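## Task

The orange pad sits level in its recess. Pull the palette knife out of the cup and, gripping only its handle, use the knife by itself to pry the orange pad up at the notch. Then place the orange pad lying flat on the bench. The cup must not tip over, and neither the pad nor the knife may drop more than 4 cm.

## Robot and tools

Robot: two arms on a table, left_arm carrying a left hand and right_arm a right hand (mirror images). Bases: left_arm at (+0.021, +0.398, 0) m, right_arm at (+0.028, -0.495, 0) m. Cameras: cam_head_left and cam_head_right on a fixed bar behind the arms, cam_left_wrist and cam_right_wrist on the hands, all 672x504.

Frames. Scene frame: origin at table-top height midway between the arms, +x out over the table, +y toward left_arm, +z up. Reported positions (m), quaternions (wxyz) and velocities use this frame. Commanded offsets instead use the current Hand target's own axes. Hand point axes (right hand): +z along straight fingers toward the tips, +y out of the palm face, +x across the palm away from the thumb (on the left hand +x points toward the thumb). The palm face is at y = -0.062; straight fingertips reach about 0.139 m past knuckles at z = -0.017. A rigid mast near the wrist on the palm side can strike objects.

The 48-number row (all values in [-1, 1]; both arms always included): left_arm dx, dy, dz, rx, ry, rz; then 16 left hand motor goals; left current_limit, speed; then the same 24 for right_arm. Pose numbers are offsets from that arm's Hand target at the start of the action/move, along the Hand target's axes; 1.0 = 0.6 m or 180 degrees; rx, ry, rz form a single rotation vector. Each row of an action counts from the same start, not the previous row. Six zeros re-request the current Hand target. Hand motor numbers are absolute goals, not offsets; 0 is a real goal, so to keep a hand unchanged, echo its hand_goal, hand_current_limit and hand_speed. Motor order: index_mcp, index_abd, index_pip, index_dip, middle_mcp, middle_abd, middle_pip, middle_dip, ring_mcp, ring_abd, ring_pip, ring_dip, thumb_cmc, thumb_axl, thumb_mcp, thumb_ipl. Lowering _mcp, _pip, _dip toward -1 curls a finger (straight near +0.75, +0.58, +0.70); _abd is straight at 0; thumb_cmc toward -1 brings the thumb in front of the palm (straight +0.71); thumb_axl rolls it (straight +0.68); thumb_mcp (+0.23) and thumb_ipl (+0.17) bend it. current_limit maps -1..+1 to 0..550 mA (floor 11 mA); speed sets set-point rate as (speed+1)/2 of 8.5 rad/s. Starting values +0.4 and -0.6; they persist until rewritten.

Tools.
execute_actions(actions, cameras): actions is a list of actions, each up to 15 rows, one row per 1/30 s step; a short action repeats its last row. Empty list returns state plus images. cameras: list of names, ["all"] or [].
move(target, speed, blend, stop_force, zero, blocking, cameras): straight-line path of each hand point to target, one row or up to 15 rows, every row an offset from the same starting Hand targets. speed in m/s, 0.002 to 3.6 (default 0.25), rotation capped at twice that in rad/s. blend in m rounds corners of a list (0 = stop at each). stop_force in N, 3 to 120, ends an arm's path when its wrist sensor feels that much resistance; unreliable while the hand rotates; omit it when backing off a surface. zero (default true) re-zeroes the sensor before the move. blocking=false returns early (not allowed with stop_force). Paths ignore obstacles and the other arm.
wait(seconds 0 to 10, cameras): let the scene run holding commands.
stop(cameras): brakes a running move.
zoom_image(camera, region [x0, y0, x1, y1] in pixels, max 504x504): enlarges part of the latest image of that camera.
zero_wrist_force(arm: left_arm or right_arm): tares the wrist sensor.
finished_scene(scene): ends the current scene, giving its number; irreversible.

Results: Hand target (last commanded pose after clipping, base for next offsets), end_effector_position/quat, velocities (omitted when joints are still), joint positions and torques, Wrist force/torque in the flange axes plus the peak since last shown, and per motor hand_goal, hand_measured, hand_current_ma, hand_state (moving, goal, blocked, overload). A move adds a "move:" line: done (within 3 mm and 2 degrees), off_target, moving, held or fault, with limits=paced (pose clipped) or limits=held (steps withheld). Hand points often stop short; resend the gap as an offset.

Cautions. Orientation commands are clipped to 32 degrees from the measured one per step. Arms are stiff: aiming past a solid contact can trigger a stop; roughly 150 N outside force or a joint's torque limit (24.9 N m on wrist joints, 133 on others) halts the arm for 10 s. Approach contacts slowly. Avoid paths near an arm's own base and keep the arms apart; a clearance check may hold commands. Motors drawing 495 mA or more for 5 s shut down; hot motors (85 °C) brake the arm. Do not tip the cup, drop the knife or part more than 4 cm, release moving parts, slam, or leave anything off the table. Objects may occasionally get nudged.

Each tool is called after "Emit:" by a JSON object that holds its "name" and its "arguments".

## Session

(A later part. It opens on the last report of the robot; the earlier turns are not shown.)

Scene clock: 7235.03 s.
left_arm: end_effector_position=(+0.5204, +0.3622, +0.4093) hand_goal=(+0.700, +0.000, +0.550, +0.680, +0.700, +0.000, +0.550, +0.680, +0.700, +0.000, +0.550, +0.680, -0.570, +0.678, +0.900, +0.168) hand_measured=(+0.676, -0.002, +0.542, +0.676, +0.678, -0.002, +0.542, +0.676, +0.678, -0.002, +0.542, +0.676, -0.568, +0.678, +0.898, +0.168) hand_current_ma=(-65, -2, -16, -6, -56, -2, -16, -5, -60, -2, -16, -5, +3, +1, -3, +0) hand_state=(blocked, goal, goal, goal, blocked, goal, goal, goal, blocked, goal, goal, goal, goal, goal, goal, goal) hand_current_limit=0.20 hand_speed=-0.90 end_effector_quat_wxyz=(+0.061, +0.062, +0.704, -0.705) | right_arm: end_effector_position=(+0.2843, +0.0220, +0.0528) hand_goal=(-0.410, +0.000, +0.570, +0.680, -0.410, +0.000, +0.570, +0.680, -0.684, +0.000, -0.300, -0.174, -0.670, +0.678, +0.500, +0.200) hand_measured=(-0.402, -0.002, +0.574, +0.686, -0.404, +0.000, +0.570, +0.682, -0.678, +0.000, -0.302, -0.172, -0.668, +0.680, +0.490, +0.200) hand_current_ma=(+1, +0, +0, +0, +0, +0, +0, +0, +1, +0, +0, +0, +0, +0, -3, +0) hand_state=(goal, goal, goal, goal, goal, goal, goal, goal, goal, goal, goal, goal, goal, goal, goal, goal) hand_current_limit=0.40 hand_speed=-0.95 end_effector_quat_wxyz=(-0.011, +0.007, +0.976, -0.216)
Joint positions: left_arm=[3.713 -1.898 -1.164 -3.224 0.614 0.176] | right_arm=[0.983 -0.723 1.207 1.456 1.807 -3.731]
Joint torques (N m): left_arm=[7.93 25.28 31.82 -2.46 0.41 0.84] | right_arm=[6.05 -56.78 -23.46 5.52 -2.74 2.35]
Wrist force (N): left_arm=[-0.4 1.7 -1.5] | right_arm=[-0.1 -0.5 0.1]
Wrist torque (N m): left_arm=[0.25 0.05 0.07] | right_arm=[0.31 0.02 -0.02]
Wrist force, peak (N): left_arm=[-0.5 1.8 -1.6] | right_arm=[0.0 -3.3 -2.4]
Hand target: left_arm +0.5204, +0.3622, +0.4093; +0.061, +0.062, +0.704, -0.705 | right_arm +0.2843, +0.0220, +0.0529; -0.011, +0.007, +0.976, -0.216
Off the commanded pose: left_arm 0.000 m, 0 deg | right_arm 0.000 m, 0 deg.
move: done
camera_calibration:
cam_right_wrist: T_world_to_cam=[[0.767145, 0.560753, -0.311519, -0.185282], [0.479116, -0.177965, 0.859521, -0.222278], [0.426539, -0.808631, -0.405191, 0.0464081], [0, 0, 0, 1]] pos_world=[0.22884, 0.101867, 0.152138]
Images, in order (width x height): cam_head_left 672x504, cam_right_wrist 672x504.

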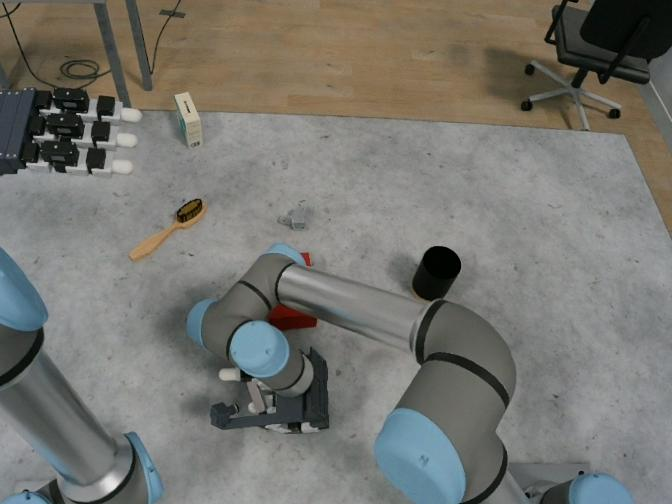

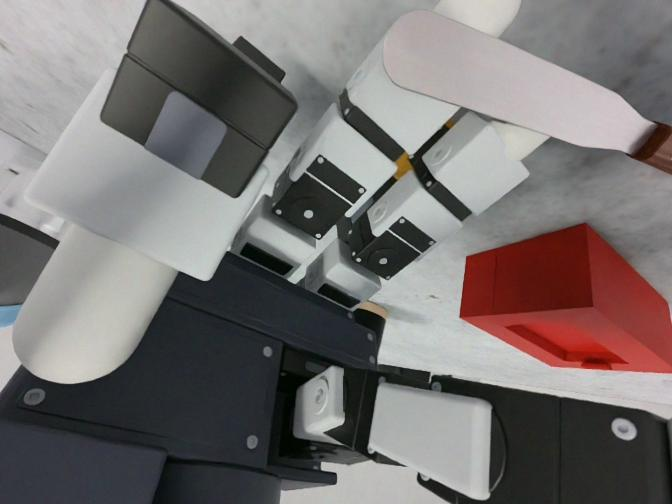

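Emit:
{"name": "move", "arguments": {"target": [0,0,0,0,0,0,0.7,0,0.55,0.68,0.7,0,0.55,0.68,0.7,0,0.55,0.68,-0.571,0.677,0.9,0.1676,0.2,-0.9,0.0016,0.0147,-0.062,0,0,0,-0.178,0,0.57,0.68,-0.178,0,0.57,0.68,-0.685,0,-0.30,-0.174,-0.671,0.677,0.5,0.20,0.4,-0.948], "cameras": ["cam_right_wrist"], "speed": 0.03}}

Emit:
{"name": "move", "arguments": {"target": [0,0,0,0,0,0,0.7,0,0.55,0.68,0.7,0,0.55,0.68,0.7,0,0.55,0.68,-0.571,0.677,0.9,0.1676,0.2,-0.9,0.0016,0.0348,-0.0575,0,0,0,0.0685,0,0.57,0.68,0.0685,0,0.57,0.68,-0.685,0,-0.30,-0.174,-0.671,0.677,0.5,0.20,0.4,-0.948], "cameras": ["cam_right_wrist","cam_head_left"], "speed": 0.03}}

Emit:
{"name": "zoom_image", "arguments": {"camera": "cam_head_left", "region": [180, 220, 380, 430]}}

Scene clock: 7254.93 s.
left_arm: end_effector_position=(+0.5204, +0.3622, +0.4093) hand_goal=(+0.700, +0.000, +0.550, +0.680, +0.700, +0.000, +0.550, +0.680, +0.700, +0.000, +0.550, +0.680, -0.570, +0.678, +0.900, +0.168) hand_measured=(+0.676, -0.002, +0.542, +0.676, +0.678, -0.002, +0.542, +0.676, +0.678, -0.002, +0.542, +0.676, -0.568, +0.678, +0.898, +0.168) hand_current_ma=(-65, -2, -16, -6, -56, -2, -16, -5, -60, -2, -16, -5, +3, +1, -3, +0) hand_state=(blocked, goal, goal, goal, blocked, goal, goal, goal, blocked, goal, goal, goal, goal, goal, goal, goal) hand_current_limit=0.20 hand_speed=-0.90 end_effector_quat_wxyz=(+0.061, +0.062, +0.704, -0.705) | right_arm: end_effector_position=(+0.2843, +0.0456, +0.0829) hand_goal=(-0.178, +0.000, +0.570, +0.680, -0.178, +0.000, +0.570, +0.680, -0.684, +0.000, -0.300, -0.174, -0.670, +0.678, +0.500, +0.200) hand_measured=(-0.176, -0.002, +0.574, +0.684, -0.174, +0.000, +0.570, +0.682, -0.678, +0.000, -0.302, -0.172, -0.668, +0.680, +0.490, +0.200) hand_current_ma=(+0, +0, +0, +0, +0, +0, +0, +0, +1, +0, +0, +0, +0, +0, -3, +0) hand_state=(goal, goal, goal, goal, goal, goal, goal, goal, goal, goal, goal, goal, goal, goal, goal, goal) hand_current_limit=0.40 hand_speed=-0.95 end_effector_quat_wxyz=(-0.011, +0.007, +0.976, -0.216)
Joint positions: left_arm=[3.713 -1.898 -1.164 -3.224 0.614 0.176] | right_arm=[1.007 -0.704 1.087 1.563 1.798 -3.708]
Joint torques (N m): left_arm=[8.02 25.94 31.54 -2.46 0.31 0.74] | right_arm=[5.93 -44.96 -24.75 5.62 -2.45 2.38]
Wrist force (N): left_arm=[-0.3 1.6 -1.6] | right_arm=[-0.1 -0.6 0.0]
Wrist torque (N m): left_arm=[0.23 0.04 0.08] | right_arm=[0.27 0.00 -0.01]
Wrist force, peak (N): left_arm=[-0.5 1.7 -1.6] | right_arm=[0.0 -0.8 0.2]
Hand target: left_arm +0.5204, +0.3622, +0.4093; +0.061, +0.062, +0.704, -0.705 | right_arm +0.2843, +0.0457, +0.0829; -0.011, +0.007, +0.976, -0.216
Off the commanded pose: left_arm 0.000 m, 0 deg | right_arm 0.000 m, 0 deg.
move: done
camera_calibration:
cam_right_wrist: T_world_to_cam=[[0.767145, 0.560753, -0.311519, -0.18917], [0.479116, -0.177965, 0.859521, -0.243863], [0.426539, -0.808631, -0.405191, 0.0776475], [0, 0, 0, 1]] pos_world=[0.22884, 0.125467, 0.182138]
Images, in order (width x height): cam_right_wrist 672x504.

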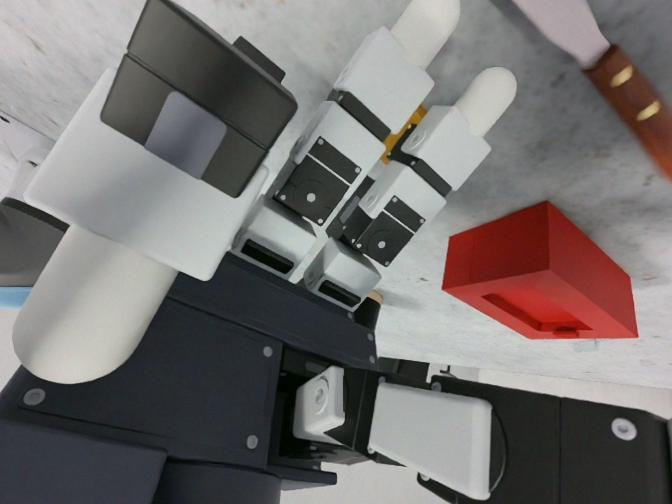

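Scene clock: 7256.70 s.
left_arm: end_effector_position=(+0.5204, +0.3622, +0.4093) hand_goal=(+0.700, +0.000, +0.550, +0.680, +0.700, +0.000, +0.550, +0.680, +0.700, +0.000, +0.550, +0.680, -0.570, +0.678, +0.900, +0.168) hand_measured=(+0.676, -0.002, +0.542, +0.676, +0.678, -0.002, +0.542, +0.676, +0.678, -0.002, +0.542, +0.676, -0.568, +0.678, +0.898, +0.168) hand_current_ma=(-65, -2, -16, -6, -56, -2, -16, -5, -60, -2, -16, -5, +3, +1, -3, +0) hand_state=(blocked, goal, goal, goal, blocked, goal, goal, goal, blocked, goal, goal, goal, goal, goal, goal, goal) hand_current_limit=0.20 hand_speed=-0.90 end_effector_quat_wxyz=(+0.061, +0.062, +0.704, -0.705) | right_arm: end_effector_position=(+0.2844, +0.0791, +0.1054) hand_goal=(+0.068, +0.000, +0.570, +0.680, +0.068, +0.000, +0.570, +0.680, -0.684, +0.000, -0.300, -0.174, -0.670, +0.678, +0.500, +0.200) hand_measured=(+0.068, -0.002, +0.574, +0.684, +0.068, +0.000, +0.570, +0.682, -0.678, +0.000, -0.302, -0.172, -0.668, +0.680, +0.490, +0.200) hand_current_ma=(+0, +0, +0, +0, +0, +0, +0, +0, +1, +0, +0, +0, +0, +0, -3, +0) hand_state=(goal, goal, goal, goal, goal, goal, goal, goal, goal, goal, goal, goal, goal, goal, goal, goal) hand_current_limit=0.40 hand_speed=-0.95 end_effector_quat_wxyz=(-0.011, +0.007, +0.976, -0.216)
Joint positions: left_arm=[3.713 -1.898 -1.164 -3.224 0.614 0.176] | right_arm=[1.038 -0.64 0.906 1.685 1.787 -3.678]
Joint torques (N m): left_arm=[7.98 26.29 31.44 -2.5 0.25 0.87] | right_arm=[6.5 -48.05 -24.17 5.86 -2.54 2.53]
Wrist force (N): left_arm=[-0.2 1.6 -1.6] | right_arm=[0.1 -0.7 0.0]
Wrist torque (N m): left_arm=[0.23 0.04 0.08] | right_arm=[0.22 -0.02 0.00]
Wrist force, peak (N): left_arm=[-0.4 1.7 -1.5] | right_arm=[0.0 -0.9 -0.1]
Hand target: left_arm +0.5204, +0.3622, +0.4093; +0.061, +0.062, +0.704, -0.705 | right_arm +0.2844, +0.0792, +0.1054; -0.011, +0.007, +0.976, -0.216
Off the commanded pose: left_arm 0.000 m, 0 deg | right_arm 0.000 m, 0 deg.
move: done
camera_calibration:
cam_right_wrist: T_world_to_cam=[[0.767122, 0.560798, -0.311496, -0.20103], [0.479124, -0.177981, 0.859513, -0.257286], [0.426573, -0.808596, -0.405225, 0.113805], [0, 0, 0, 1]] pos_world=[0.22894, 0.158967, 0.204638]
Images, in order (width x height): cam_head_left 672x504, cam_right_wrist 672x504.

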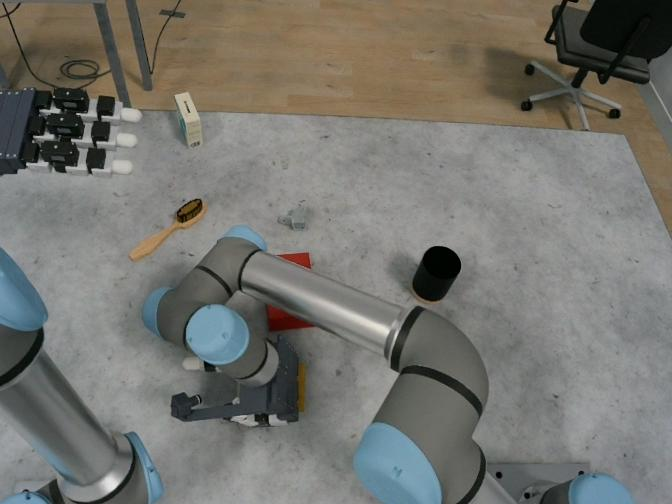

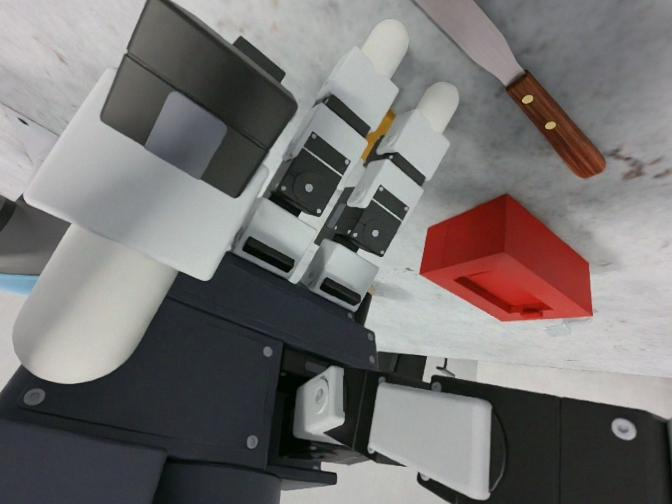

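Scaled by 2.400 from the camera's 672x504 image, which has a finer 960x720 frame.

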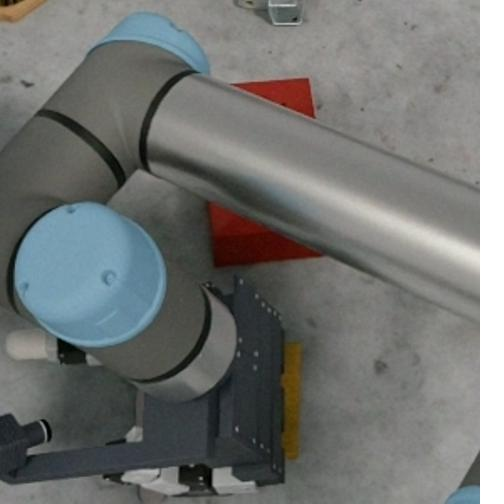

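Emit:
{"name": "move", "arguments": {"target": [[0,0,0,0,0,0,0.7,0,0.55,0.68,0.7,0,0.55,0.68,0.7,0,0.55,0.68,-0.571,0.677,0.9,0.1676,0.2,-0.9,0.0046,-0.1055,-0.2263,0,0,0,0.0685,0,0.57,0.68,0.0685,0,0.57,0.68,-0.685,0,-0.30,-0.174,-0.671,0.677,0.5,0.20,0.4,-0.948],[0,0,0,0,0,0,0.7,0,0.55,0.68,0.7,0,0.55,0.68,0.7,0,0.55,0.68,-0.571,0.677,0.9,0.1676,0.2,-0.9,-0.082,-0.48,-0.14,0,0,0,0.0685,0,0.57,0.68,0.0685,0,0.57,0.68,-0.685,0,-0.30,-0.174,-0.671,0.677,0.5,0.20,0.4,-0.948]], "cameras": ["cam_head_left","cam_head_right","cam_right_wrist"], "speed": 0.12, "blend": [0.03,0]}}

Emit:
{"name": "zoom_image", "arguments": {"camera": "cam_head_left", "region": [180, 220, 380, 430]}}

Emit:
{"name": "zoom_image", "arguments": {"camera": "cam_head_right", "region": [180, 220, 380, 430]}}

Scene clock: 7273.73 s.
left_arm: end_effector_position=(+0.5204, +0.3622, +0.4093) hand_goal=(+0.700, +0.000, +0.550, +0.680, +0.700, +0.000, +0.550, +0.680, +0.700, +0.000, +0.550, +0.680, -0.570, +0.678, +0.900, +0.168) hand_measured=(+0.676, -0.002, +0.542, +0.676, +0.678, -0.002, +0.542, +0.676, +0.678, -0.002, +0.542, +0.676, -0.568, +0.678, +0.898, +0.168) hand_current_ma=(-65, -2, -16, -6, -56, -2, -16, -5, -60, -2, -16, -5, +3, +1, -3, +0) hand_state=(blocked, goal, goal, goal, blocked, goal, goal, goal, blocked, goal, goal, goal, goal, goal, goal, goal) hand_current_limit=0.20 hand_speed=-0.90 end_effector_quat_wxyz=(+0.061, +0.062, +0.704, -0.705) | right_arm: end_effector_position=(+0.3333, -0.1475, +0.3020) hand_goal=(+0.068, +0.000, +0.570, +0.680, +0.068, +0.000, +0.570, +0.680, -0.684, +0.000, -0.300, -0.174, -0.670, +0.678, +0.500, +0.200) hand_measured=(+0.068, -0.002, +0.574, +0.684, +0.068, +0.000, +0.570, +0.682, -0.678, +0.000, -0.302, -0.172, -0.668, +0.680, +0.490, +0.200) hand_current_ma=(+0, +0, +0, +0, +0, +0, +0, +0, +1, +0, +0, +0, +0, +0, -3, +0) hand_state=(goal, goal, goal, goal, goal, goal, goal, goal, goal, goal, goal, goal, goal, goal, goal, goal) hand_current_limit=0.40 hand_speed=-0.95 end_effector_quat_wxyz=(-0.011, +0.007, +0.976, -0.216)
Joint positions: left_arm=[3.713 -1.898 -1.164 -3.224 0.614 0.176] | right_arm=[0.676 -1.201 1.304 1.752 1.906 -4.033]
Joint torques (N m): left_arm=[7.46 26.14 31.5 -2.5 0.06 0.72] | right_arm=[-5.99 -42.51 -8.21 0.01 3.11 -2.2]
Wrist force (N): left_arm=[-0.1 1.5 -1.4] | right_arm=[-0.1 -0.6 0.0]
Wrist torque (N m): left_arm=[0.22 0.02 0.09] | right_arm=[0.23 0.03 0.09]
Wrist force, peak (N): left_arm=[-0.2 1.7 -1.7] | right_arm=[-0.3 -1.3 0.2]
Hand target: left_arm +0.5204, +0.3622, +0.4093; +0.061, +0.062, +0.704, -0.705 | right_arm +0.3334, -0.1475, +0.3020; -0.011, +0.007, +0.976, -0.216
Off the commanded pose: left_arm 0.000 m, 0 deg | right_arm 0.000 m, 0 deg.
move: done
camera_calibration:
cam_right_wrist: T_world_to_cam=[[0.767118, 0.560763, -0.311567, -0.0502743], [0.479159, -0.177934, 0.859503, -0.490077], [0.42654, -0.808631, -0.405191, -0.0106651], [0, 0, 0, 1]] pos_world=[0.27794, -0.0676332, 0.401237]
Images, in order (width x height): cam_head_left 672x504, cam_head_right 672x504, cam_right_wrist 672x504.

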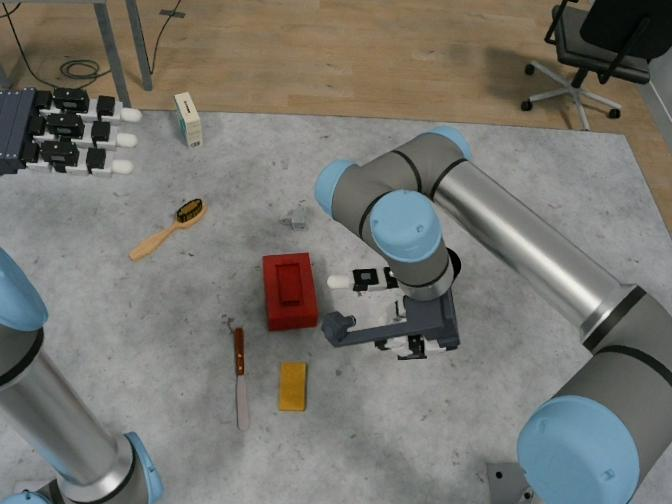

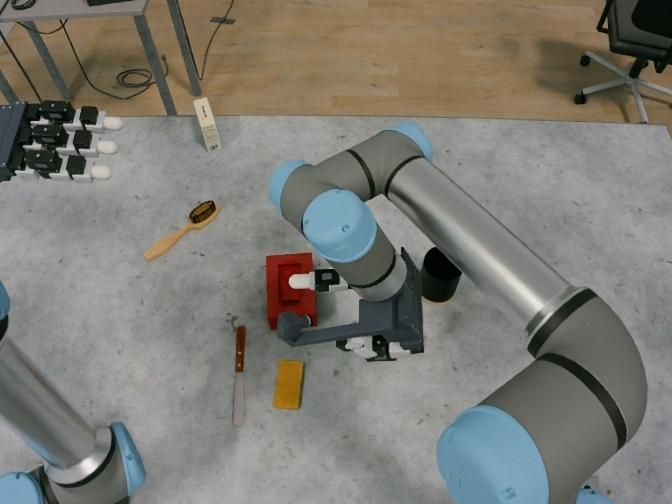

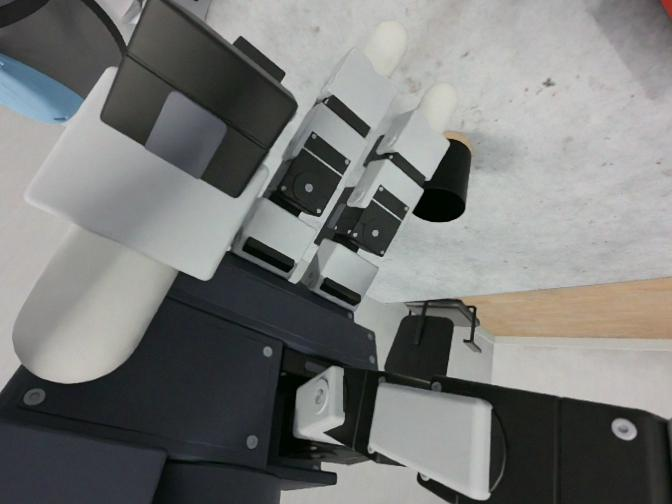

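Scaled by 2.400 from the camera's 672x504 image, which has a finer 960x720 frame.

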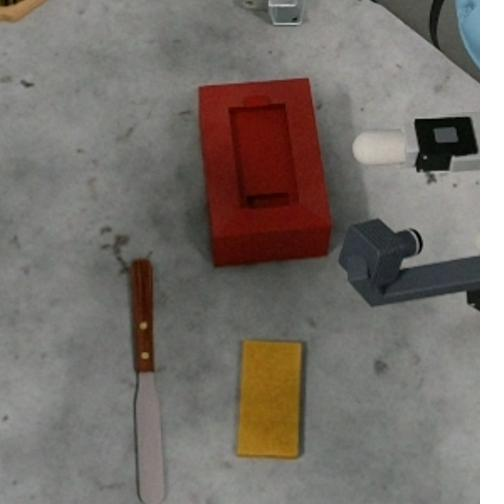

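Scaled by 2.400 from the camera's 672x504 image, which has a finer 960x720 frame.

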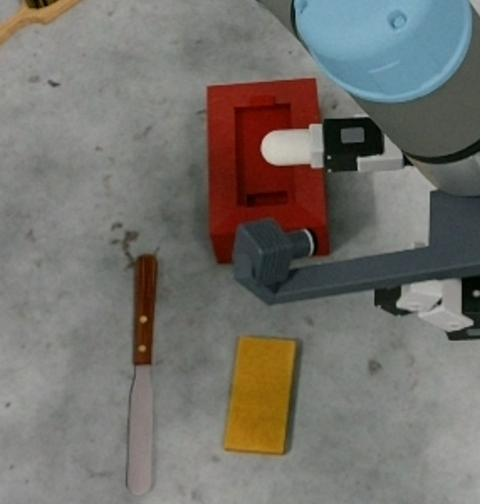

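Emit:
{"name": "finished_scene", "arguments": {"scene": 1}}

The scene is finished: the task was done.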